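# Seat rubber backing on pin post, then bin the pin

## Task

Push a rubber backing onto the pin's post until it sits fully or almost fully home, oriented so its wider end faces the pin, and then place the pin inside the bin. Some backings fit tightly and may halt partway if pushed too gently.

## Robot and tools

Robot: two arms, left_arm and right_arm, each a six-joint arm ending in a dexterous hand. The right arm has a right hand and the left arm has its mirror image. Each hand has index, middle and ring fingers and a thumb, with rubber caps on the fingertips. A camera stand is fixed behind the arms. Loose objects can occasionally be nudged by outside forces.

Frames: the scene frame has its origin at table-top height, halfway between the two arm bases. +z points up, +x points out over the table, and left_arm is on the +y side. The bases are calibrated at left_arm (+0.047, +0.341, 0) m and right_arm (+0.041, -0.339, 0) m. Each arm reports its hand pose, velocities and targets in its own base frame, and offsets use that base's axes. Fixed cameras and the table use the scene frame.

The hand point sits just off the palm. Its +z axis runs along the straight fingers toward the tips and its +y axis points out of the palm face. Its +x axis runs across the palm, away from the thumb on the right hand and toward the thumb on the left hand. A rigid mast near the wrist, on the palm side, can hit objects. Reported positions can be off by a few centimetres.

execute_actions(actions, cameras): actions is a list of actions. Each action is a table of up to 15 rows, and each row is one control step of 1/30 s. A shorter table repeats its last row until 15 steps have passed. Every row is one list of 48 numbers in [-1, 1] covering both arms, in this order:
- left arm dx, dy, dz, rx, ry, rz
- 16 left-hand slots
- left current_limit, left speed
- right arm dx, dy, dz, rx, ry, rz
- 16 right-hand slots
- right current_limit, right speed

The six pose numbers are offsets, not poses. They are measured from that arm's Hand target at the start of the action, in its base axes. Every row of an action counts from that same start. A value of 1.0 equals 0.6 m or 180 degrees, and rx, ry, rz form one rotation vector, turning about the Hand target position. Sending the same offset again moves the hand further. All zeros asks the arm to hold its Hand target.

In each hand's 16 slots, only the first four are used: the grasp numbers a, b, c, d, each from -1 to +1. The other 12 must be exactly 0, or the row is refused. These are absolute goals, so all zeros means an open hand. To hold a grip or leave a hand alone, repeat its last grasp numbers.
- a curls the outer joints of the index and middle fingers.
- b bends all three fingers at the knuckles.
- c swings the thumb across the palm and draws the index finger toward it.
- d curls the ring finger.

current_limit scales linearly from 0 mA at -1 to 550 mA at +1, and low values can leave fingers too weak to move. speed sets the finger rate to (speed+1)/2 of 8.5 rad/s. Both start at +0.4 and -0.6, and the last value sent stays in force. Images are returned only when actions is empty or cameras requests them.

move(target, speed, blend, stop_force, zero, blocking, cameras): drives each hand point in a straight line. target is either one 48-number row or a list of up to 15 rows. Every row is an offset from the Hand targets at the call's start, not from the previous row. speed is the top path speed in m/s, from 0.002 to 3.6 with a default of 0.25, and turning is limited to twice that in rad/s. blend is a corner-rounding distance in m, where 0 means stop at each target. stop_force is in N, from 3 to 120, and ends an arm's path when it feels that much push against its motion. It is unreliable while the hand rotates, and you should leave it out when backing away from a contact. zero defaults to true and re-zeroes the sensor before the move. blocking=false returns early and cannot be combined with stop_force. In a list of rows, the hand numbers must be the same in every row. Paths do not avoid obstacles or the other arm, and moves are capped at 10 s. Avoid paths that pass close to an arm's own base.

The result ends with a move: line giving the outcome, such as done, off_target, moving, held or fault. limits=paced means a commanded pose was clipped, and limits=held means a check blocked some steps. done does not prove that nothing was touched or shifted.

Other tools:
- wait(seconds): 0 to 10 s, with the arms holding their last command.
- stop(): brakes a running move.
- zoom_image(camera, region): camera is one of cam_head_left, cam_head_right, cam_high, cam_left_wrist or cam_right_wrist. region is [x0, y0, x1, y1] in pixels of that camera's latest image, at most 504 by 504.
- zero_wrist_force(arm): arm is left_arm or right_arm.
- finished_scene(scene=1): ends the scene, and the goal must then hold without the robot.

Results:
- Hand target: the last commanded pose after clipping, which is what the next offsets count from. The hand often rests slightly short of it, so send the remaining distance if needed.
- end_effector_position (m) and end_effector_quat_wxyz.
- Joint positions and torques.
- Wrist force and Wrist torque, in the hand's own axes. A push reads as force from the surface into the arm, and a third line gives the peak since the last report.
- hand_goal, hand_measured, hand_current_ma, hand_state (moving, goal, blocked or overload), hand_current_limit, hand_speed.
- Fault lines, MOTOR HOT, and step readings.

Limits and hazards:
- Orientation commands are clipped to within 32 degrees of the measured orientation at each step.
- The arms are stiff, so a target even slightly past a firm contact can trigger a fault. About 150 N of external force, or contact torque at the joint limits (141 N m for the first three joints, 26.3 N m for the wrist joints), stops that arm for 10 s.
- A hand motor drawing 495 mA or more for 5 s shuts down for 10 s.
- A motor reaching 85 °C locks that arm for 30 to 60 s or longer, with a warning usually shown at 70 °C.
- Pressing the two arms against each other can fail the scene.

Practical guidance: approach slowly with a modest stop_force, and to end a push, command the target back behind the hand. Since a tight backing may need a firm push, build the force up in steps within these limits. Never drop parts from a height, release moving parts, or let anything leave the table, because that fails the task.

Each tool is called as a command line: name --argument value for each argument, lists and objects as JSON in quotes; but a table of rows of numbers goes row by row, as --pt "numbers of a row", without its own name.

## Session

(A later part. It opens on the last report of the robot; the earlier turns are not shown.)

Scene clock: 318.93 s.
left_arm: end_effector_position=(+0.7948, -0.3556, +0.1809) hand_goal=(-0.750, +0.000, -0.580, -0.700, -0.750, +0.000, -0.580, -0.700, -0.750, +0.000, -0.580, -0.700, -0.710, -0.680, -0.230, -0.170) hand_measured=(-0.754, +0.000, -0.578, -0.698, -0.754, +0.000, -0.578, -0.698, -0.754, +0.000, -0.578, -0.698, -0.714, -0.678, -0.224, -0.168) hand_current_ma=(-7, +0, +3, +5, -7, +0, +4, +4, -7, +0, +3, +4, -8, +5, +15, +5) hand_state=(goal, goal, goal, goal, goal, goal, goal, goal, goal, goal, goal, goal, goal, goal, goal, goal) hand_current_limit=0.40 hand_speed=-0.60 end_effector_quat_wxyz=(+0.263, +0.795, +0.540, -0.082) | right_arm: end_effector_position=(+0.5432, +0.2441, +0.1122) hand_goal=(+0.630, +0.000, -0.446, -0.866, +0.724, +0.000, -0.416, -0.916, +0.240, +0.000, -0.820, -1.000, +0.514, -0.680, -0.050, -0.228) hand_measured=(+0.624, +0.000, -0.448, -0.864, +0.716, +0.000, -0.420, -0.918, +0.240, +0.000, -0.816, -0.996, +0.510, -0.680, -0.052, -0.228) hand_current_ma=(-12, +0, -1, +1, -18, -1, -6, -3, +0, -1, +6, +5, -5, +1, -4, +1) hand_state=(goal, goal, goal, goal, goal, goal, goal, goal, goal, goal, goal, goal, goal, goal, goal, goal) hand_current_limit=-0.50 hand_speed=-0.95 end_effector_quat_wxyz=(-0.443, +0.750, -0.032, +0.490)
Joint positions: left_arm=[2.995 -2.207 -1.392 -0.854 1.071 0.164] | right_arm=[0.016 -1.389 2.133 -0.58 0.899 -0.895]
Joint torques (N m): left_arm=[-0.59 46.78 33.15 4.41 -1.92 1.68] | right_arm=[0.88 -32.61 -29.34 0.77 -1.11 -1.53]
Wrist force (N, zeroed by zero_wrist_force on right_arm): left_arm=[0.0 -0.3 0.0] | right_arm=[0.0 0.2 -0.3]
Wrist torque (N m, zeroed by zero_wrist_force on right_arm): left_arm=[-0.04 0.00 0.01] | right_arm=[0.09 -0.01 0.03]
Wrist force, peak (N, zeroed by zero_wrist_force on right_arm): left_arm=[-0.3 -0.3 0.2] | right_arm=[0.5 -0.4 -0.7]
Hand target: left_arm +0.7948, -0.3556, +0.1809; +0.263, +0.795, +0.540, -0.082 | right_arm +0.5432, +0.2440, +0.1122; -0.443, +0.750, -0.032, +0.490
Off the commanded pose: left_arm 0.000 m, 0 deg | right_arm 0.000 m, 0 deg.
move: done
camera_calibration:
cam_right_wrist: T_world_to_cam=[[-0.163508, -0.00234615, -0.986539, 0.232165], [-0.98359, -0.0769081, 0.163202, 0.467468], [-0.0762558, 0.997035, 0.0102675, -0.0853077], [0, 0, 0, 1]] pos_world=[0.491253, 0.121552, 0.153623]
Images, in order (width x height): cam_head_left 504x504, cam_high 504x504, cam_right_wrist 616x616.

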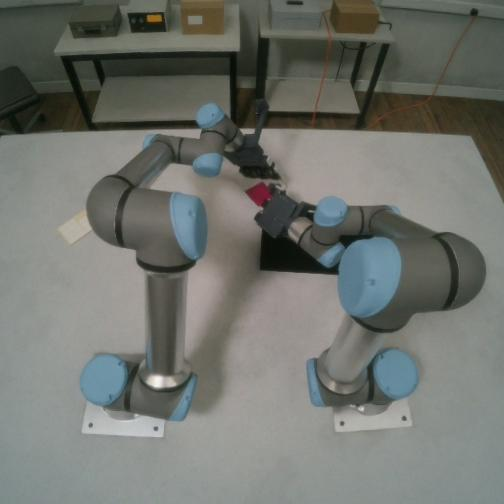

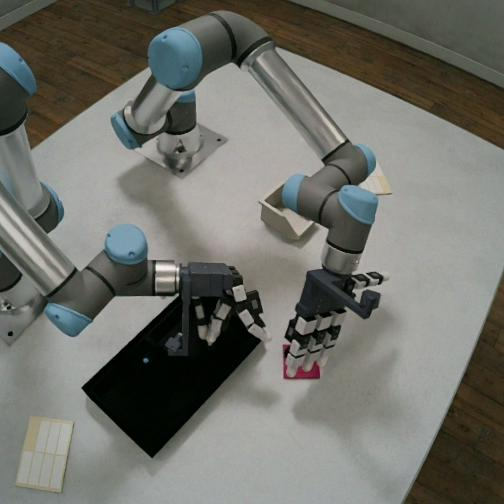

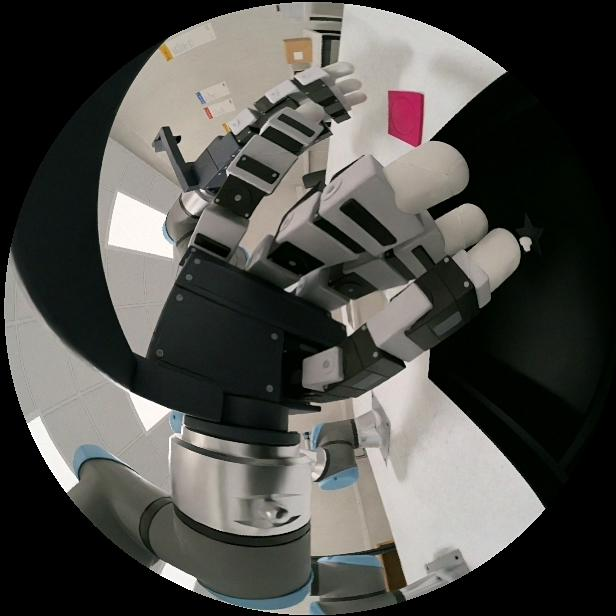

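move --target '[0,0,0,0,0,0, 0,0,0,0,0,0,0,0,0,0,0,0,0,0,0,0, 0.4,-0.6, -0.1305,-0.361,0.0463,0.1481,0.0221,-0.4206, 0,0.75,0.72,0,0,0,0,0,0,0,0,0,0,0,0,0,-0.5,-0.9]' --speed 0.3 --cameras '["cam_high", "cam_right_wrist"]'

zoom_image --camera "cam_right_wrist" --region '[420, 180, 580, 340]'

zoom_image --camera "cam_high" --region '[100, 290, 200, 390]'

Scene clock: 333.83 s.
left_arm: end_effector_position=(+0.7948, -0.3556, +0.1809) hand_goal=(-0.750, +0.000, -0.580, -0.700, -0.750, +0.000, -0.580, -0.700, -0.750, +0.000, -0.580, -0.700, -0.710, -0.680, -0.230, -0.170) hand_measured=(-0.754, +0.000, -0.578, -0.698, -0.754, +0.000, -0.578, -0.698, -0.754, +0.000, -0.578, -0.698, -0.714, -0.678, -0.224, -0.168) hand_current_ma=(-7, +0, +3, +5, -7, +0, +4, +4, -7, +0, +3, +4, -8, +5, +15, +5) hand_state=(goal, goal, goal, goal, goal, goal, goal, goal, goal, goal, goal, goal, goal, goal, goal, goal) hand_current_limit=0.40 hand_speed=-0.60 end_effector_quat_wxyz=(+0.263, +0.795, +0.540, -0.082) | right_arm: end_effector_position=(+0.4650, +0.0275, +0.1400) hand_goal=(+0.514, +0.000, -0.410, -0.850, +0.562, +0.000, -0.430, -0.916, +0.194, +0.000, -0.580, -0.850, +0.514, -0.680, -0.050, -0.212) hand_measured=(+0.516, +0.000, -0.414, -0.852, +0.562, +0.000, -0.428, -0.918, +0.200, +0.000, -0.582, -0.852, +0.510, -0.680, -0.052, -0.214) hand_current_ma=(+2, +0, -5, -4, +1, -1, +2, -3, +11, -1, -2, -4, -5, +1, -4, -3) hand_state=(goal, goal, goal, goal, goal, goal, goal, goal, goal, goal, goal, goal, goal, goal, goal, goal) hand_current_limit=-0.50 hand_speed=-0.90 end_effector_quat_wxyz=(+0.201, -0.475, +0.599, -0.613)
Joint positions: left_arm=[2.995 -2.207 -1.392 -0.854 1.071 0.164] | right_arm=[0.059 -1.569 2.18 -0.401 2.204 -0.228]
Joint torques (N m): left_arm=[-0.36 47.55 32.77 4.43 -1.89 1.58] | right_arm=[-11.77 -9.99 -31.05 1.22 1.03 1.58]
Wrist force (N, zeroed by zero_wrist_force on right_arm): left_arm=[0.0 -0.4 0.0] | right_arm=[-0.9 0.2 -0.8]
Wrist torque (N m, zeroed by zero_wrist_force on right_arm): left_arm=[-0.06 0.00 0.01] | right_arm=[0.17 0.03 -0.08]
Wrist force, peak (N, zeroed by zero_wrist_force on right_arm): left_arm=[-0.2 -0.4 -0.2] | right_arm=[-0.9 0.4 -0.7]
Hand target: left_arm +0.7948, -0.3556, +0.1809; +0.263, +0.795, +0.540, -0.082 | right_arm +0.4649, +0.0274, +0.1400; +0.201, -0.475, +0.599, -0.613
Off the commanded pose: left_arm 0.000 m, 0 deg | right_arm 0.000 m, 0 deg.
move: done
camera_calibration:
cam_right_wrist: T_world_to_cam=[[0.163995, 0.510132, -0.844317, 0.060008], [-0.361863, 0.827348, 0.429593, 0.0180842], [0.917693, 0.235076, 0.320279, -0.360222], [0, 0, 0, 1]] pos_world=[0.327276, 0.0391057, 0.158269]
Images, in order (width x height): cam_high 504x504, cam_right_wrist 616x616.

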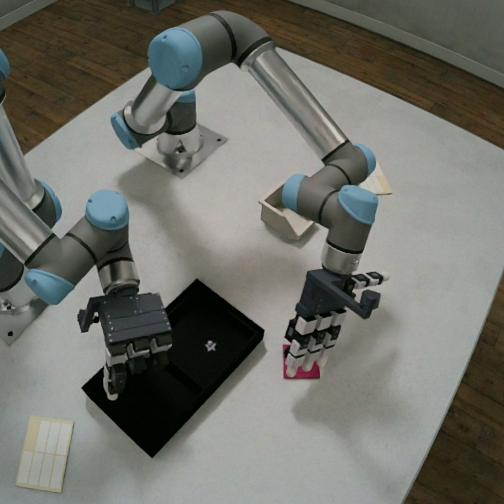

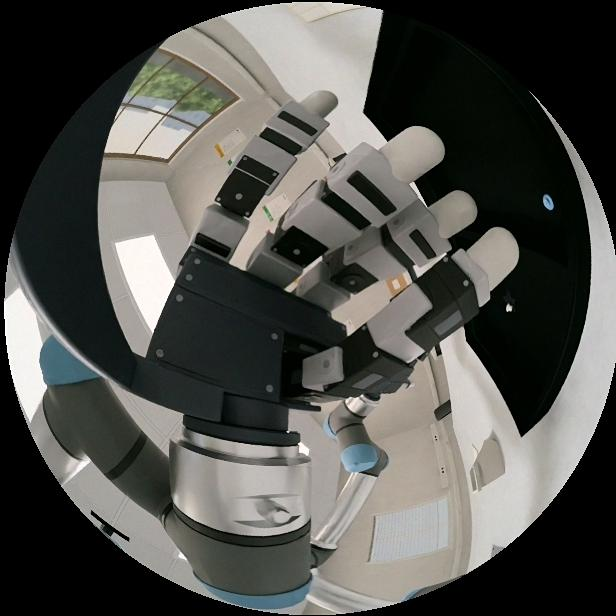

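Scaled by 3.150 from the camera's 616x616 image, which has a finer 880x880 frame.

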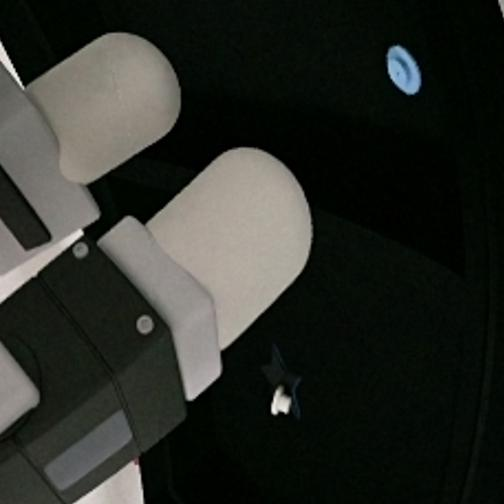

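Scaled by 5.040 from the camera's 504x504 image, which has a finer 720x720 frame.

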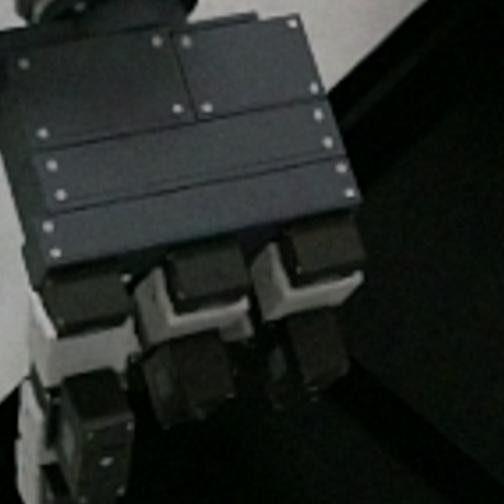

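zoom_image --camera "cam_right_wrist" --region '[500, 180, 600, 280]'

zoom_image --camera "cam_high" --region '[150, 290, 270, 410]'

Scaled by 5.040 from the camera's 616x616 image, which has a finer 880x880 frame.

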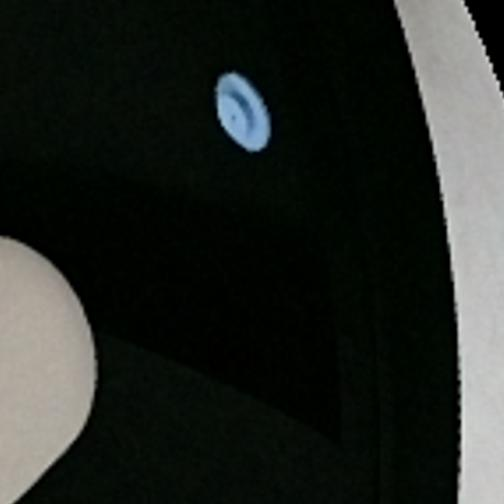

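Scaled by 4.200 from the camera's 504x504 image, which has a finer 720x720 frame.

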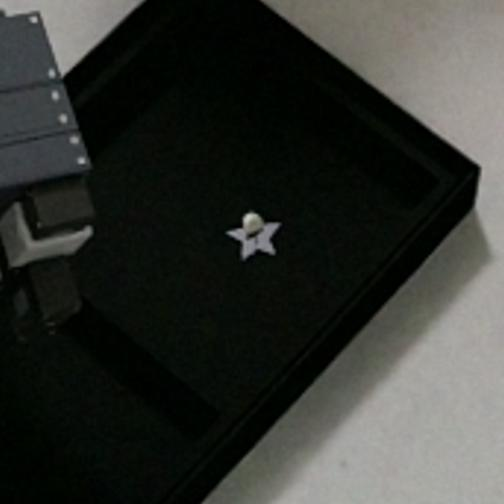

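move --target '[0,0,0,0,0,0, 0,0,0,0,0,0,0,0,0,0,0,0,0,0,0,0, 0.4,-0.6, 0.089,0.3807,-0.05,-0.1484,-0.054,0.5458, 0,0.75,0.72,0,0,0,0,0,0,0,0,0,0,0,0,0,-0.5,-0.9]' --speed 0.3 --cameras '["cam_high", "cam_right_wrist"]'

zoom_image --camera "cam_right_wrist" --region '[460, 160, 600, 300]'

zoom_image --camera "cam_high" --region '[180, 310, 240, 370]'

Scene clock: 343.63 s.
left_arm: end_effector_position=(+0.7948, -0.3556, +0.1809) hand_goal=(-0.750, +0.000, -0.580, -0.700, -0.750, +0.000, -0.580, -0.700, -0.750, +0.000, -0.580, -0.700, -0.710, -0.680, -0.230, -0.170) hand_measured=(-0.754, +0.000, -0.578, -0.698, -0.754, +0.000, -0.578, -0.698, -0.754, +0.000, -0.578, -0.698, -0.714, -0.678, -0.224, -0.168) hand_current_ma=(-7, +0, +3, +5, -7, +0, +4, +4, -7, +0, +3, +4, -8, +5, +15, +5) hand_state=(goal, goal, goal, goal, goal, goal, goal, goal, goal, goal, goal, goal, goal, goal, goal, goal) hand_current_limit=0.40 hand_speed=-0.60 end_effector_quat_wxyz=(+0.263, +0.795, +0.540, -0.082) | right_arm: end_effector_position=(+0.5183, +0.2558, +0.1100) hand_goal=(+0.514, +0.000, -0.410, -0.850, +0.562, +0.000, -0.430, -0.916, +0.194, +0.000, -0.580, -0.850, +0.514, -0.680, -0.050, -0.212) hand_measured=(+0.516, +0.000, -0.414, -0.852, +0.562, +0.000, -0.428, -0.918, +0.200, +0.000, -0.582, -0.852, +0.510, -0.680, -0.052, -0.214) hand_current_ma=(+1, +0, -5, -4, +1, -1, +2, -3, +11, -1, -2, -4, -5, +1, -4, -3) hand_state=(goal, goal, goal, goal, goal, goal, goal, goal, goal, goal, goal, goal, goal, goal, goal, goal) hand_current_limit=-0.50 hand_speed=-0.90 end_effector_quat_wxyz=(-0.532, +0.741, +0.119, +0.391)
Joint positions: left_arm=[2.995 -2.207 -1.392 -0.854 1.071 0.164] | right_arm=[-0.137 -1.306 2.049 -0.375 0.361 -1.139]
Joint torques (N m): left_arm=[-0.54 47.22 33.02 4.46 -1.86 1.63] | right_arm=[13.37 -19.92 -28.03 1.91 -2.06 -1.85]
Wrist force (N, zeroed by zero_wrist_force on right_arm): left_arm=[0.0 0.0 -0.1] | right_arm=[-0.1 0.4 -0.6]
Wrist torque (N m, zeroed by zero_wrist_force on right_arm): left_arm=[0.00 0.00 0.00] | right_arm=[0.13 -0.01 0.10]
Wrist force, peak (N, zeroed by zero_wrist_force on right_arm): left_arm=[-0.3 -0.4 -0.2] | right_arm=[-0.9 0.4 -0.8]
Hand target: left_arm +0.7948, -0.3556, +0.1809; +0.263, +0.795, +0.540, -0.082 | right_arm +0.5183, +0.2558, +0.1100; -0.532, +0.741, +0.119, +0.391
Off the commanded pose: left_arm 0.000 m, 0 deg | right_arm 0.000 m, 0 deg.
move: done
camera_calibration:
cam_right_wrist: T_world_to_cam=[[-0.14946, -0.0658571, -0.986572, 0.23496], [-0.875402, -0.455086, 0.162997, 0.485022], [-0.459709, 0.888009, 0.0103657, 0.127724], [0, 0, 0, 1]] pos_world=[0.518423, 0.122781, 0.151424]
Images, in order (width x height): cam_high 504x504, cam_right_wrist 616x616.

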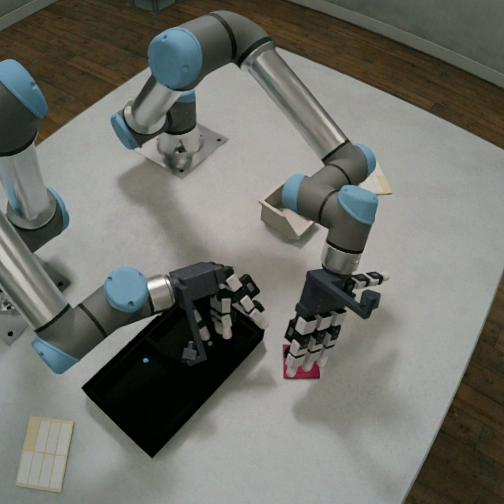

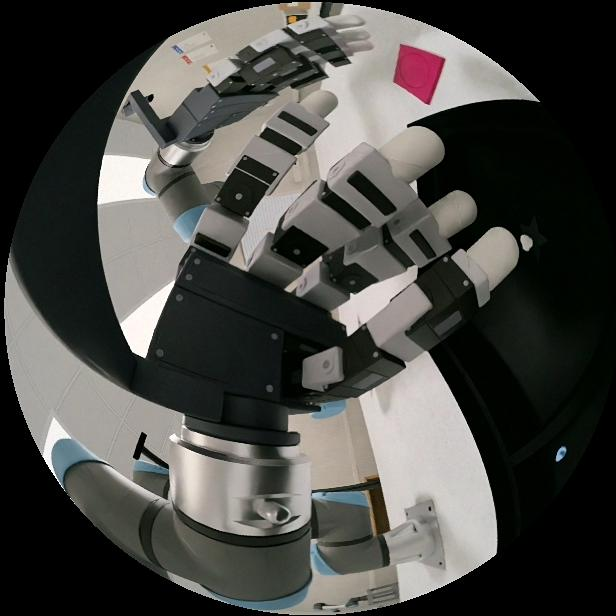

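Scaled by 3.600 from the camera's 616x616 image, which has a finer 880x880 frame.

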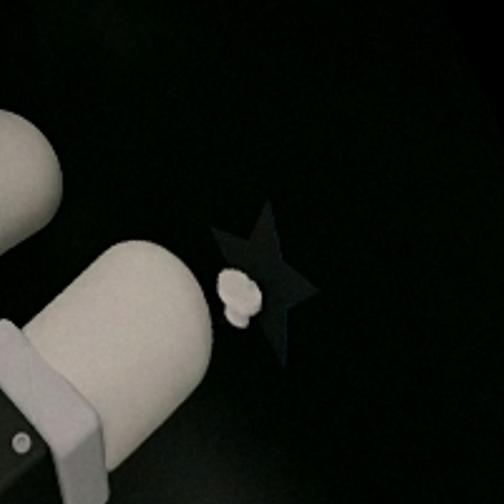

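Scaled by 8.400 from the camera's 504x504 image, which has a finer 720x720 frame.

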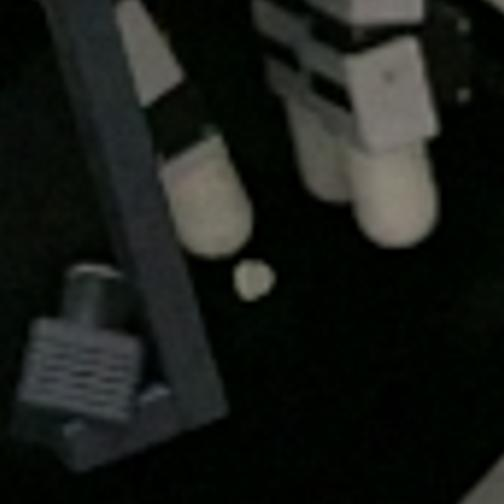

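zoom_image --camera "cam_right_wrist" --region '[505, 210, 555, 260]'

zoom_image --camera "cam_high" --region '[198, 328, 228, 358]'

Scaled by 10.080 from the camera's 616x616 image, which has a finer 880x880 frame.

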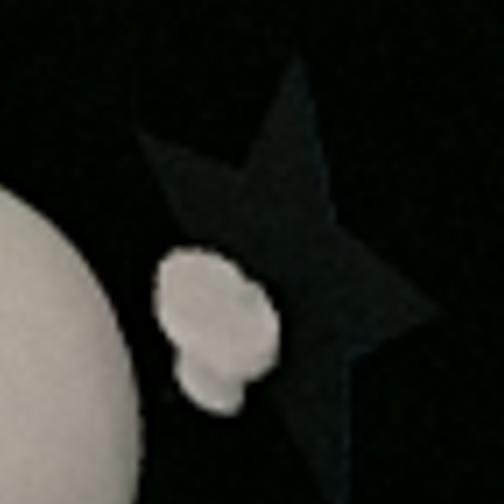

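Scaled by 16.800 from the camera's 504x504 image, which has a finer 720x720 frame.

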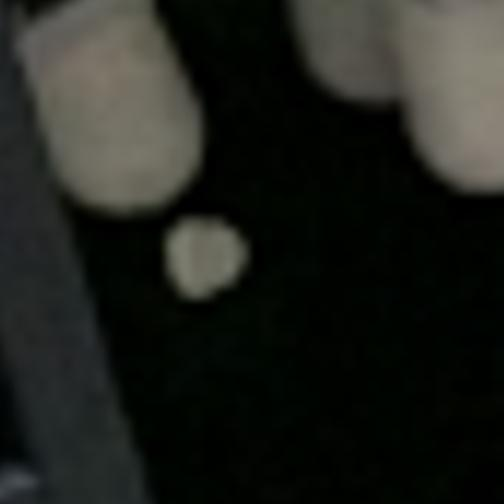

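move --pt "0 0 0 0 0 0 0 0 0 0 0 0 0 0 0 0 0 0 0 0 0 0 0.4 -0.6 -0.00283 -0.00633 -0.05 0 0 0 0 0.79 0.72 0 0 0 0 0 0 0 0 0 0 0 0 0 -0.5 -0.9" --speed 0.1 --cameras '["cam_high", "cam_right_wrist"]'

zoom_image --camera "cam_right_wrist" --region '[440, 160, 560, 280]'

zoom_image --camera "cam_high" --region '[180, 320, 240, 380]'

Scene clock: 347.77 s.
left_arm: end_effector_position=(+0.7948, -0.3556, +0.1809) hand_goal=(-0.750, +0.000, -0.580, -0.700, -0.750, +0.000, -0.580, -0.700, -0.750, +0.000, -0.580, -0.700, -0.710, -0.680, -0.230, -0.170) hand_measured=(-0.754, +0.000, -0.578, -0.698, -0.754, +0.000, -0.578, -0.698, -0.754, +0.000, -0.578, -0.698, -0.714, -0.678, -0.224, -0.168) hand_current_ma=(-7, +0, +3, +5, -7, +0, +4, +4, -7, +0, +3, +4, -8, +5, +15, +5) hand_state=(goal, goal, goal, goal, goal, goal, goal, goal, goal, goal, goal, goal, goal, goal, goal, goal) hand_current_limit=0.40 hand_speed=-0.60 end_effector_quat_wxyz=(+0.263, +0.795, +0.540, -0.082) | right_arm: end_effector_position=(+0.5167, +0.2521, +0.0801) hand_goal=(+0.568, +0.000, -0.422, -0.858, +0.632, +0.000, -0.422, -0.916, +0.254, +0.000, -0.580, -0.858, +0.514, -0.680, -0.050, -0.220) hand_measured=(+0.562, +0.000, -0.420, -0.856, +0.626, +0.000, -0.426, -0.918, +0.254, +0.000, -0.582, -0.856, +0.510, -0.680, -0.052, -0.218) hand_current_ma=(-9, +0, +3, +3, -13, -1, -5, -3, -1, -1, -2, +4, -5, +1, -4, +3) hand_state=(goal, goal, goal, goal, goal, goal, goal, goal, goal, goal, goal, goal, goal, goal, goal, goal) hand_current_limit=-0.50 hand_speed=-0.90 end_effector_quat_wxyz=(-0.532, +0.741, +0.119, +0.391)
Joint positions: left_arm=[2.995 -2.207 -1.392 -0.854 1.071 0.164] | right_arm=[-0.148 -1.252 2.08 -0.449 0.351 -1.151]
Joint torques (N m): left_arm=[-0.93 46.57 33.01 4.52 -1.86 1.59] | right_arm=[-11.99 -19.73 0.74 -1.56 -1.97 1.49]
Wrist force (N, zeroed by zero_wrist_force on right_arm): left_arm=[-0.1 -0.3 0.0] | right_arm=[0.1 0.3 -0.5]
Wrist torque (N m, zeroed by zero_wrist_force on right_arm): left_arm=[-0.05 0.03 -0.01] | right_arm=[0.11 -0.04 0.05]
Wrist force, peak (N, zeroed by zero_wrist_force on right_arm): left_arm=[-0.3 -0.4 -0.2] | right_arm=[-0.2 1.1 -0.7]
Hand target: left_arm +0.7948, -0.3556, +0.1809; +0.263, +0.795, +0.540, -0.082 | right_arm +0.5167, +0.2520, +0.0800; -0.532, +0.741, +0.119, +0.391
Off the commanded pose: left_arm 0.000 m, 0 deg | right_arm 0.000 m, 0 deg.
move: done
camera_calibration:
cam_right_wrist: T_world_to_cam=[[-0.149594, -0.0660534, -0.986539, 0.205045], [-0.875337, -0.455136, 0.163206, 0.486625], [-0.45979, 0.887968, 0.0102669, 0.130685], [0, 0, 0, 1]] pos_world=[0.516722, 0.118981, 0.121523]
Images, in order (width x height): cam_high 504x504, cam_right_wrist 616x616.

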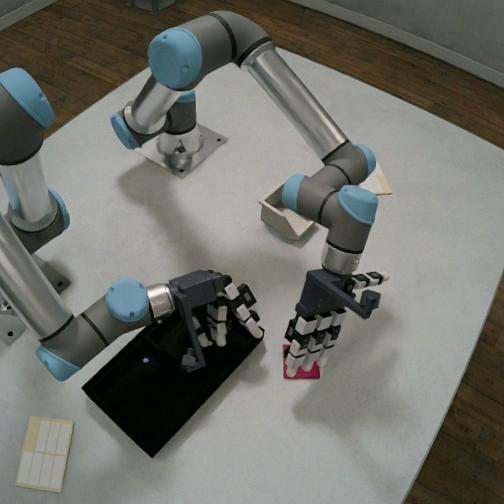

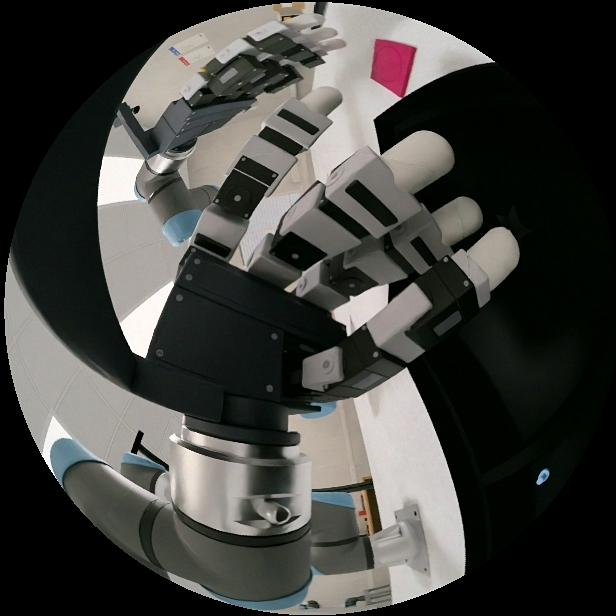

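Scaled by 4.200 from the camera's 616x616 image, which has a finer 880x880 frame.

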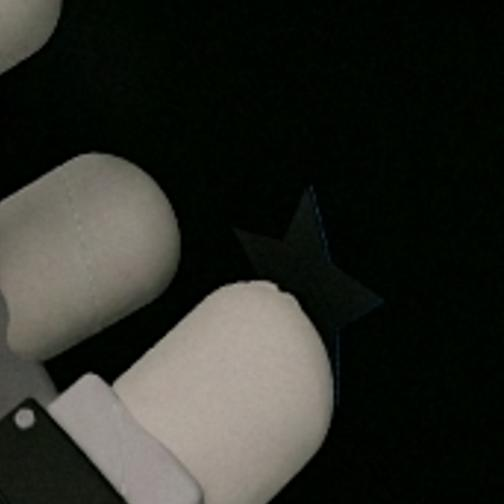

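Scaled by 8.400 from the camera's 504x504 image, which has a finer 720x720 frame.

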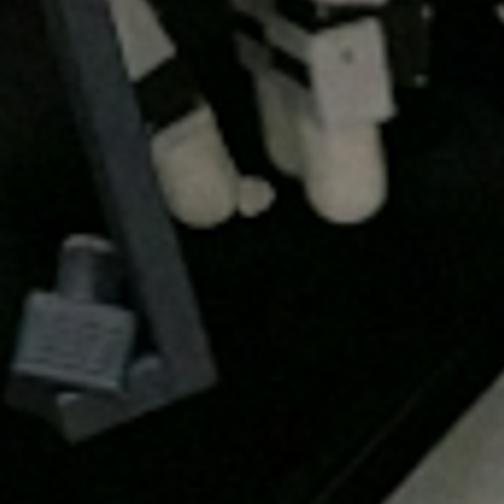

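move --target '[0,0,0,0,0,0, 0,0,0,0,0,0,0,0,0,0,0,0,0,0,0,0, 0.4,-0.6, 0,0,-0.0283,0,0,0, 0,0.79,0.72,0,0,0,0,0,0,0,0,0,0,0,0,0,-0.5,-0.9]' --speed 0.015 --stop_force 3 --cameras '["cam_high", "cam_right_wrist"]'

zoom_image --camera "cam_high" --region '[180, 320, 240, 380]'

Scene clock: 351.13 s.
left_arm: end_effector_position=(+0.7948, -0.3556, +0.1809) hand_goal=(-0.750, +0.000, -0.580, -0.700, -0.750, +0.000, -0.580, -0.700, -0.750, +0.000, -0.580, -0.700, -0.710, -0.680, -0.230, -0.170) hand_measured=(-0.754, +0.000, -0.578, -0.698, -0.754, +0.000, -0.578, -0.698, -0.754, +0.000, -0.578, -0.698, -0.714, -0.678, -0.224, -0.168) hand_current_ma=(-7, +0, +3, +5, -7, +0, +4, +4, -7, +0, +3, +4, -8, +5, +15, +5) hand_state=(goal, goal, goal, goal, goal, goal, goal, goal, goal, goal, goal, goal, goal, goal, goal, goal) hand_current_limit=0.40 hand_speed=-0.60 end_effector_quat_wxyz=(+0.263, +0.795, +0.540, -0.082) | right_arm: end_effector_position=(+0.5167, +0.2520, +0.0630) hand_goal=(+0.568, +0.000, -0.422, -0.858, +0.632, +0.000, -0.422, -0.916, +0.254, +0.000, -0.580, -0.858, +0.514, -0.680, -0.050, -0.220) hand_measured=(+0.562, +0.000, -0.420, -0.856, +0.626, +0.000, -0.426, -0.918, +0.254, +0.000, -0.582, -0.856, +0.510, -0.680, -0.052, -0.218) hand_current_ma=(-9, +0, +3, +3, -13, -1, -5, -3, -1, -1, -2, +4, -5, +1, -4, +3) hand_state=(goal, goal, goal, goal, goal, goal, goal, goal, goal, goal, goal, goal, goal, goal, goal, goal) hand_current_limit=-0.50 hand_speed=-0.90 end_effector_quat_wxyz=(-0.532, +0.741, +0.119, +0.391)
Joint positions: left_arm=[2.995 -2.207 -1.392 -0.854 1.071 0.164] | right_arm=[-0.148 -1.217 2.093 -0.496 0.351 -1.151]
Joint torques (N m): left_arm=[-0.86 47.1 32.66 4.5 -1.9 1.72] | right_arm=[-8.32 -20.52 0.69 -1.73 -1.29 1.41]
Wrist force (N, zeroed by zero_wrist_force on right_arm): left_arm=[-0.1 -0.3 0.0] | right_arm=[-0.1 0.5 -0.8]
Wrist torque (N m, zeroed by zero_wrist_force on right_arm): left_arm=[-0.05 0.02 0.00] | right_arm=[0.17 0.00 0.04]
Wrist force, peak (N, zeroed by zero_wrist_force on right_arm): left_arm=[-0.3 -0.4 0.2] | right_arm=[-0.1 0.8 -0.8]
Hand target: left_arm +0.7948, -0.3556, +0.1809; +0.263, +0.795, +0.540, -0.082 | right_arm +0.5167, +0.2520, +0.0630; -0.532, +0.741, +0.119, +0.391
Off the commanded pose: left_arm 0.000 m, 0 deg | right_arm 0.000 m, 0 deg.
move: done
camera_calibration:
cam_right_wrist: T_world_to_cam=[[-0.149495, -0.0660027, -0.986557, 0.18812], [-0.875354, -0.455143, 0.163094, 0.489438], [-0.459789, 0.887969, 0.0102659, 0.13086], [0, 0, 0, 1]] pos_world=[0.516722, 0.118981, 0.104424]
Images, in order (width x height): cam_high 504x504, cam_right_wrist 616x616.

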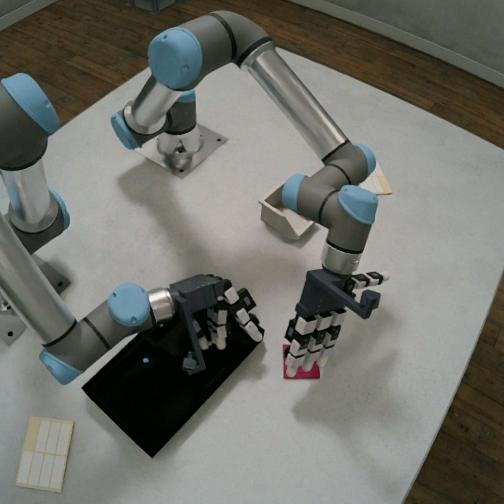

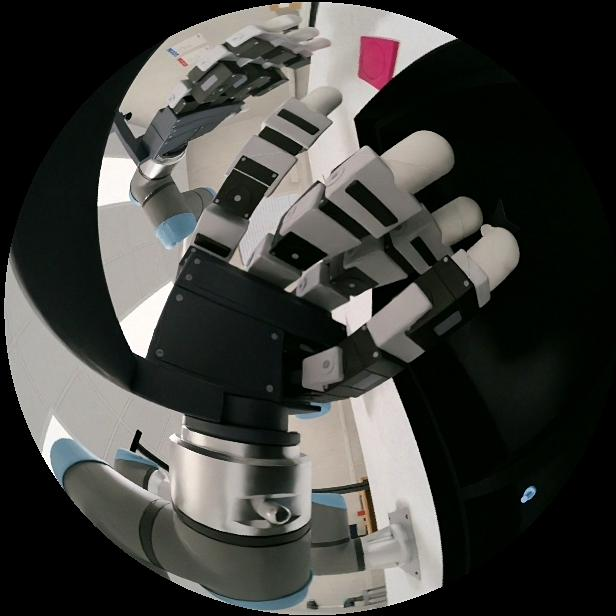

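Scaled by 8.400 from the camera's 504x504 image, which has a finer 720x720 frame.

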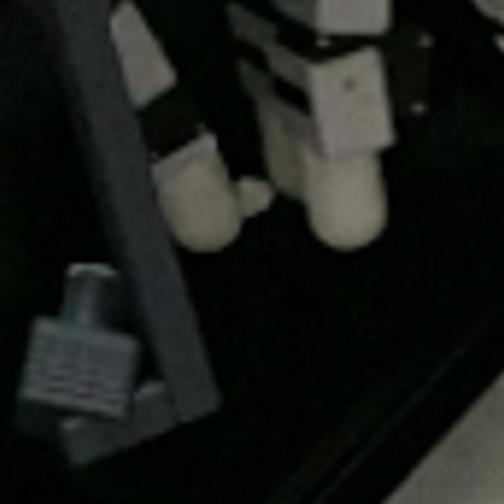

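move --pt "0 0 0 0 0 0 0 0 0 0 0 0 0 0 0 0 0 0 0 0 0 0 0.4 -0.6 0 0 -0.001 0 0 0 0 0.815 0.72 0 0 0 0 0 0 0 0 0 0 0 0 0 -0.5 -0.95" --pt "0 0 0 0 0 0 0 0 0 0 0 0 0 0 0 0 0 0 0 0 0 0 0.4 -0.6 0 0 -0.001 0 0 0 0 0.835 0.72 0 0 0 0 0 0 0 0 0 0 0 0 0 -0.5 -0.97" --speed 0.01 --cameras '["cam_high", "cam_right_wrist"]'

zoom_image --camera "cam_high" --region '[180, 320, 240, 380]'

zoom_image --camera "cam_right_wrist" --region '[440, 160, 560, 280]'

Scene clock: 352.80 s.
left_arm: end_effector_position=(+0.7948, -0.3556, +0.1809) hand_goal=(-0.750, +0.000, -0.580, -0.700, -0.750, +0.000, -0.580, -0.700, -0.750, +0.000, -0.580, -0.700, -0.710, -0.680, -0.230, -0.170) hand_measured=(-0.754, +0.000, -0.578, -0.698, -0.754, +0.000, -0.578, -0.698, -0.754, +0.000, -0.578, -0.698, -0.714, -0.678, -0.224, -0.168) hand_current_ma=(-7, +0, +3, +5, -7, +0, +4, +4, -7, +0, +3, +4, -8, +5, +15, +5) hand_state=(goal, goal, goal, goal, goal, goal, goal, goal, goal, goal, goal, goal, goal, goal, goal, goal) hand_current_limit=0.40 hand_speed=-0.60 end_effector_quat_wxyz=(+0.263, +0.795, +0.540, -0.082) | right_arm: end_effector_position=(+0.5167, +0.2520, +0.0624) hand_goal=(+0.630, +0.000, -0.434, -0.868, +0.712, +0.000, -0.414, -0.916, +0.322, +0.000, -0.580, -0.868, +0.514, -0.680, -0.050, -0.230) hand_measured=(+0.600, +0.000, -0.438, -0.868, +0.704, +0.000, -0.418, -0.918, +0.320, +0.000, -0.582, -0.864, +0.512, -0.680, -0.054, -0.230) hand_current_ma=(-83, +0, -7, -1, -17, -1, -6, -3, -2, -1, -2, +4, -3, +1, -8, -1) hand_state=(blocked, goal, goal, goal, goal, goal, goal, goal, goal, goal, goal, goal, goal, goal, goal, goal) hand_current_limit=-0.50 hand_speed=-0.97 end_effector_quat_wxyz=(-0.532, +0.741, +0.119, +0.391)
Joint positions: left_arm=[2.995 -2.207 -1.392 -0.854 1.071 0.164] | right_arm=[-0.148 -1.216 2.093 -0.498 0.351 -1.151]
Joint torques (N m): left_arm=[-1 47.05 33.61 4.49 -2.06 1.61] | right_arm=[-4.68 -20.36 0.69 -1.52 -0.13 0.95]
Wrist force (N, zeroed by zero_wrist_force on right_arm): left_arm=[-0.2 -0.3 0.0] | right_arm=[0.2 -0.2 -0.4]
Wrist torque (N m, zeroed by zero_wrist_force on right_arm): left_arm=[-0.05 0.04 -0.01] | right_arm=[0.13 0.00 0.02]
Wrist force, peak (N, zeroed by zero_wrist_force on right_arm): left_arm=[-0.2 -0.4 0.0] | right_arm=[0.7 -0.8 -0.7]
Hand target: left_arm +0.7948, -0.3556, +0.1809; +0.263, +0.795, +0.540, -0.082 | right_arm +0.5167, +0.2520, +0.0624; -0.532, +0.741, +0.119, +0.391
Off the commanded pose: left_arm 0.000 m, 0 deg | right_arm 0.000 m, 0 deg.
move: done
camera_calibration:
cam_right_wrist: T_world_to_cam=[[-0.149495, -0.0660027, -0.986557, 0.187528], [-0.875354, -0.455143, 0.163094, 0.489535], [-0.459789, 0.887969, 0.0102659, 0.130866], [0, 0, 0, 1]] pos_world=[0.516722, 0.118981, 0.103824]
Images, in order (width x height): cam_high 504x504, cam_right_wrist 616x616.

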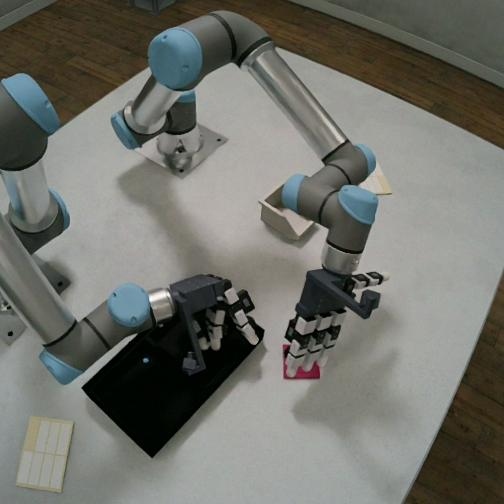

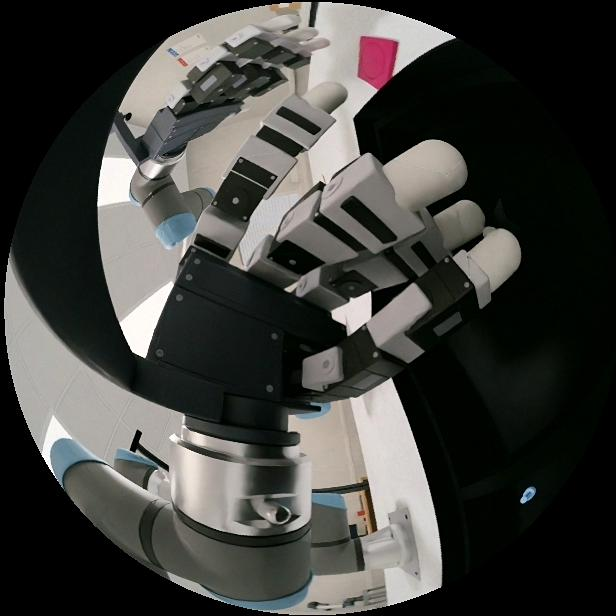

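Scaled by 8.400 from the camera's 504x504 image, which has a finer 720x720 frame.

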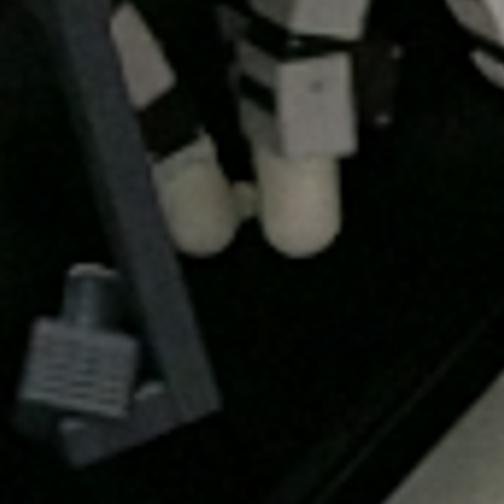

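Scaled by 4.200 from the camera's 616x616 image, which has a finer 880x880 frame.

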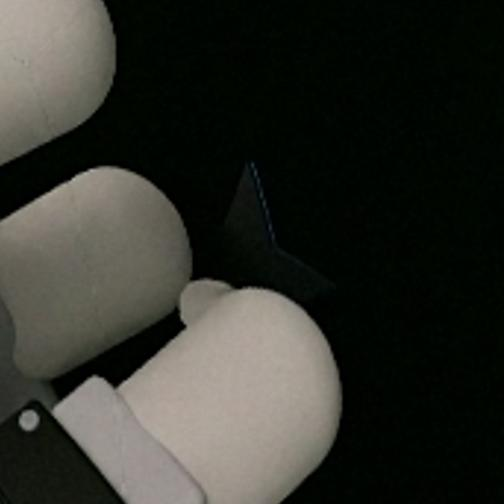

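move --target '[0,0,0,0,0,0, 0,0,0,0,0,0,0,0,0,0,0,0,0,0,0,0, 0.4,-0.6, 0,0,0.025,0,0,0, 0,0.835,0.72,0,0,0,0,0,0,0,0,0,0,0,0,0,-0.5,-0.97]' --speed 0.015 --cameras '["cam_high", "cam_right_wrist"]'

zoom_image --camera "cam_high" --region '[180, 310, 240, 370]'

zoom_image --camera "cam_right_wrist" --region '[440, 160, 560, 280]'

Scene clock: 354.43 s.
left_arm: end_effector_position=(+0.7948, -0.3556, +0.1809) hand_goal=(-0.750, +0.000, -0.580, -0.700, -0.750, +0.000, -0.580, -0.700, -0.750, +0.000, -0.580, -0.700, -0.710, -0.680, -0.230, -0.170) hand_measured=(-0.754, +0.000, -0.578, -0.698, -0.754, +0.000, -0.578, -0.698, -0.754, +0.000, -0.578, -0.698, -0.714, -0.678, -0.224, -0.168) hand_current_ma=(-7, +0, +3, +5, -7, +0, +4, +4, -7, +0, +3, +4, -8, +5, +15, +5) hand_state=(goal, goal, goal, goal, goal, goal, goal, goal, goal, goal, goal, goal, goal, goal, goal, goal) hand_current_limit=0.40 hand_speed=-0.60 end_effector_quat_wxyz=(+0.263, +0.795, +0.540, -0.082) | right_arm: end_effector_position=(+0.5166, +0.2520, +0.0774) hand_goal=(+0.630, +0.000, -0.434, -0.868, +0.712, +0.000, -0.414, -0.916, +0.322, +0.000, -0.580, -0.868, +0.514, -0.680, -0.050, -0.230) hand_measured=(+0.602, +0.000, -0.438, -0.868, +0.704, +0.000, -0.418, -0.918, +0.320, +0.000, -0.582, -0.864, +0.512, -0.680, -0.056, -0.232) hand_current_ma=(-76, +0, -7, -1, -17, -1, -6, -3, -2, -1, -2, +4, -3, +1, -12, -2) hand_state=(blocked, goal, goal, goal, goal, goal, goal, goal, goal, goal, goal, goal, goal, goal, goal, goal) hand_current_limit=-0.50 hand_speed=-0.97 end_effector_quat_wxyz=(-0.532, +0.741, +0.119, +0.391)
Joint positions: left_arm=[2.995 -2.207 -1.392 -0.854 1.071 0.164] | right_arm=[-0.148 -1.247 2.082 -0.456 0.351 -1.151]
Joint torques (N m): left_arm=[-0.77 46.99 32.79 4.38 -1.89 1.67] | right_arm=[4.06 -35.35 -27.17 2.08 -0.18 -1.61]
Wrist force (N, zeroed by zero_wrist_force on right_arm): left_arm=[-0.2 -0.3 0.1] | right_arm=[-0.1 0.3 -0.8]
Wrist torque (N m, zeroed by zero_wrist_force on right_arm): left_arm=[-0.05 0.04 -0.01] | right_arm=[0.16 0.01 0.01]
Wrist force, peak (N, zeroed by zero_wrist_force on right_arm): left_arm=[-0.2 -0.4 -0.2] | right_arm=[0.0 0.6 -0.9]
Hand target: left_arm +0.7948, -0.3556, +0.1809; +0.263, +0.795, +0.540, -0.082 | right_arm +0.5167, +0.2520, +0.0774; -0.532, +0.741, +0.119, +0.391
Off the commanded pose: left_arm 0.000 m, 0 deg | right_arm 0.000 m, 0 deg.
move: done
camera_calibration:
cam_right_wrist: T_world_to_cam=[[-0.149634, -0.0659456, -0.98654, 0.202389], [-0.875372, -0.455074, 0.163192, 0.487078], [-0.45971, 0.888008, 0.0103675, 0.130655], [0, 0, 0, 1]] pos_world=[0.516722, 0.118981, 0.118824]
Images, in order (width x height): cam_high 504x504, cam_right_wrist 616x616.

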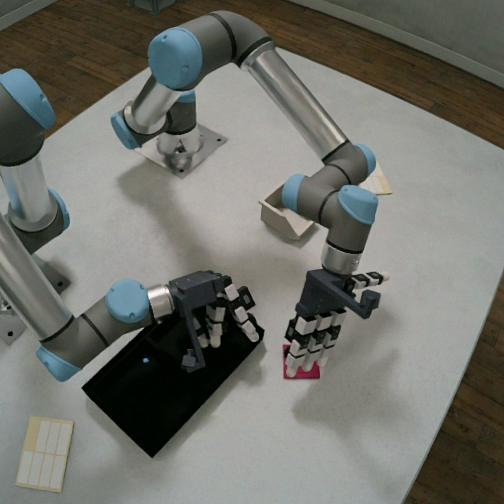

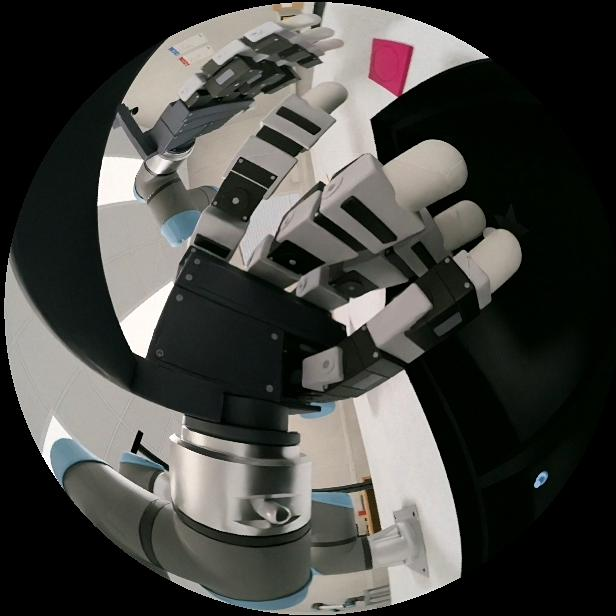

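Scaled by 8.400 from the camera's 504x504 image, which has a finer 720x720 frame.

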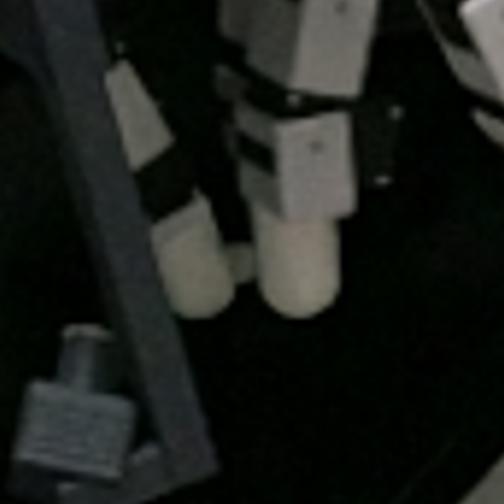

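Scaled by 4.200 from the camera's 616x616 image, which has a finer 880x880 frame.

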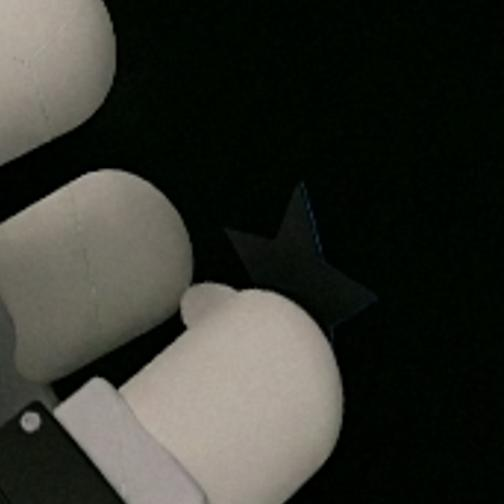

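move --pt "0 0 0 0 0 0 0 0 0 0 0 0 0 0 0 0 0 0 0 0 0 0 0.4 -0.6 0 0 0.1 0 0 0 0 0.835 0.72 0 0 0 0 0 0 0 0 0 0 0 0 0 -0.5 -0.97" --pt "0 0 0 0 0 0 0 0 0 0 0 0 0 0 0 0 0 0 0 0 0 0 0.4 -0.6 0.0825 -0.3583 0.0833 0.2175 0.1523 -0.3677 0 0.835 0.72 0 0 0 0 0 0 0 0 0 0 0 0 0 -0.5 -0.97" --speed 0.12 --blend 0.02 --cameras '["cam_high", "cam_right_wrist"]'

zoom_image --camera "cam_high" --region '[140, 310, 240, 410]'

zoom_image --camera "cam_right_wrist" --region '[440, 160, 560, 280]'

Scene clock: 362.97 s.
left_arm: end_effector_position=(+0.7948, -0.3556, +0.1809) hand_goal=(-0.750, +0.000, -0.580, -0.700, -0.750, +0.000, -0.580, -0.700, -0.750, +0.000, -0.580, -0.700, -0.710, -0.680, -0.230, -0.170) hand_measured=(-0.754, +0.000, -0.578, -0.698, -0.754, +0.000, -0.578, -0.698, -0.754, +0.000, -0.578, -0.698, -0.714, -0.678, -0.224, -0.168) hand_current_ma=(-7, +0, +3, +5, -7, +0, +4, +4, -7, +0, +3, +4, -8, +5, +15, +5) hand_state=(goal, goal, goal, goal, goal, goal, goal, goal, goal, goal, goal, goal, goal, goal, goal, goal) hand_current_limit=0.40 hand_speed=-0.60 end_effector_quat_wxyz=(+0.263, +0.795, +0.540, -0.082) | right_arm: end_effector_position=(+0.5661, +0.0371, +0.1274) hand_goal=(+0.630, +0.000, -0.434, -0.868, +0.712, +0.000, -0.414, -0.916, +0.322, +0.000, -0.580, -0.868, +0.514, -0.680, -0.050, -0.230) hand_measured=(+0.604, +0.000, -0.438, -0.868, +0.704, +0.000, -0.418, -0.918, +0.322, +0.000, -0.582, -0.866, +0.514, -0.680, -0.056, -0.232) hand_current_ma=(-72, -1, -7, -1, -15, -1, -6, -3, +0, -1, -2, +4, -1, +1, -14, -3) hand_state=(blocked, goal, goal, goal, goal, goal, goal, goal, goal, goal, goal, goal, goal, goal, goal, goal) hand_current_limit=-0.50 hand_speed=-0.97 end_effector_quat_wxyz=(-0.454, +0.543, -0.542, +0.453)
Joint positions: left_arm=[2.995 -2.207 -1.392 -0.854 1.071 0.164] | right_arm=[-0.345 -1.487 2.133 -0.456 1.23 -0.064]
Joint torques (N m): left_arm=[-0.87 47.53 33.07 4.6 -1.9 1.74] | right_arm=[-10.92 -14.44 -30.46 0.99 1.02 1.86]
Wrist force (N, zeroed by zero_wrist_force on right_arm): left_arm=[-0.2 -0.1 0.1] | right_arm=[-1.7 0.3 -0.6]
Wrist torque (N m, zeroed by zero_wrist_force on right_arm): left_arm=[-0.03 0.04 -0.01] | right_arm=[0.20 0.08 -0.19]
Wrist force, peak (N, zeroed by zero_wrist_force on right_arm): left_arm=[-0.4 -0.5 -0.1] | right_arm=[-1.9 0.4 -0.6]
Hand target: left_arm +0.7948, -0.3556, +0.1809; +0.263, +0.795, +0.540, -0.082 | right_arm +0.5662, +0.0371, +0.1274; -0.454, +0.543, -0.543, +0.453
Off the commanded pose: left_arm 0.000 m, 0 deg | right_arm 0.000 m, 0 deg.
move: done
camera_calibration:
cam_right_wrist: T_world_to_cam=[[-0.113221, 0.780925, -0.614278, 0.14554], [-0.727196, 0.356152, 0.586806, 0.256412], [0.677028, 0.513139, 0.527562, -0.351743], [0, 0, 0, 1]] pos_world=[0.441079, -0.024484, 0.124504]
Images, in order (width x height): cam_high 504x504, cam_right_wrist 616x616.

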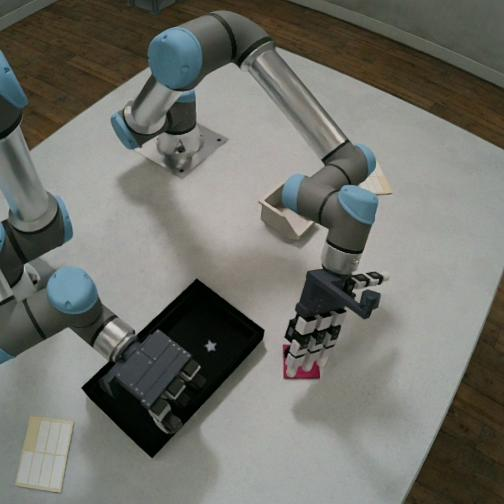

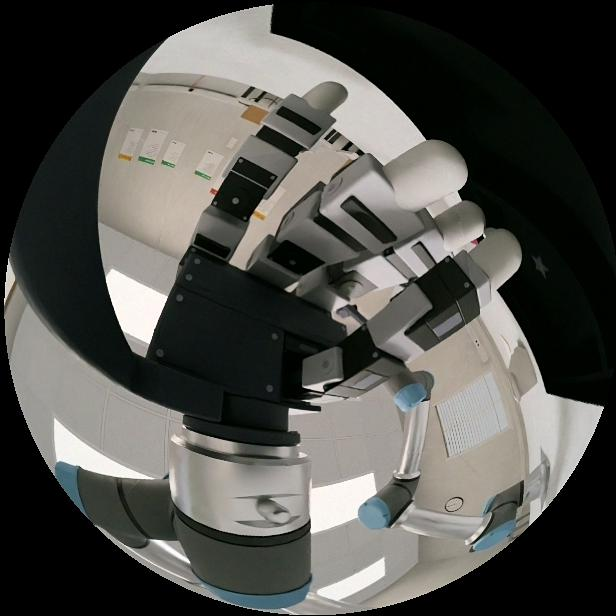

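Scaled by 5.040 from the camera's 504x504 image, which has a finer 720x720 frame.

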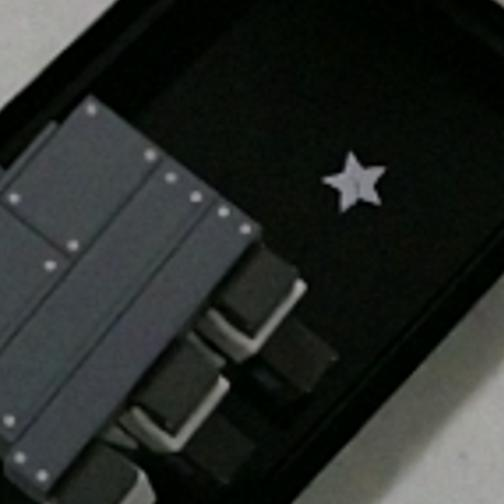

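Scaled by 4.200 from the camera's 616x616 image, which has a finer 880x880 frame.

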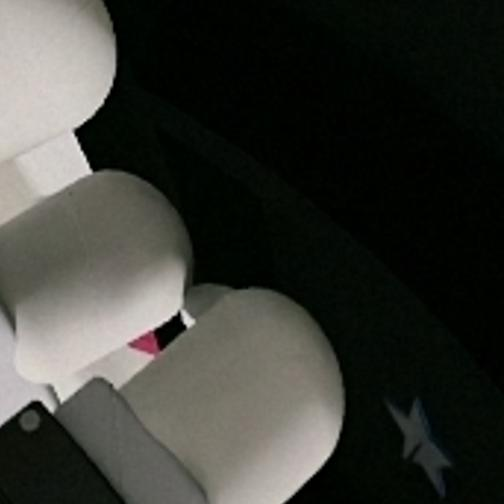

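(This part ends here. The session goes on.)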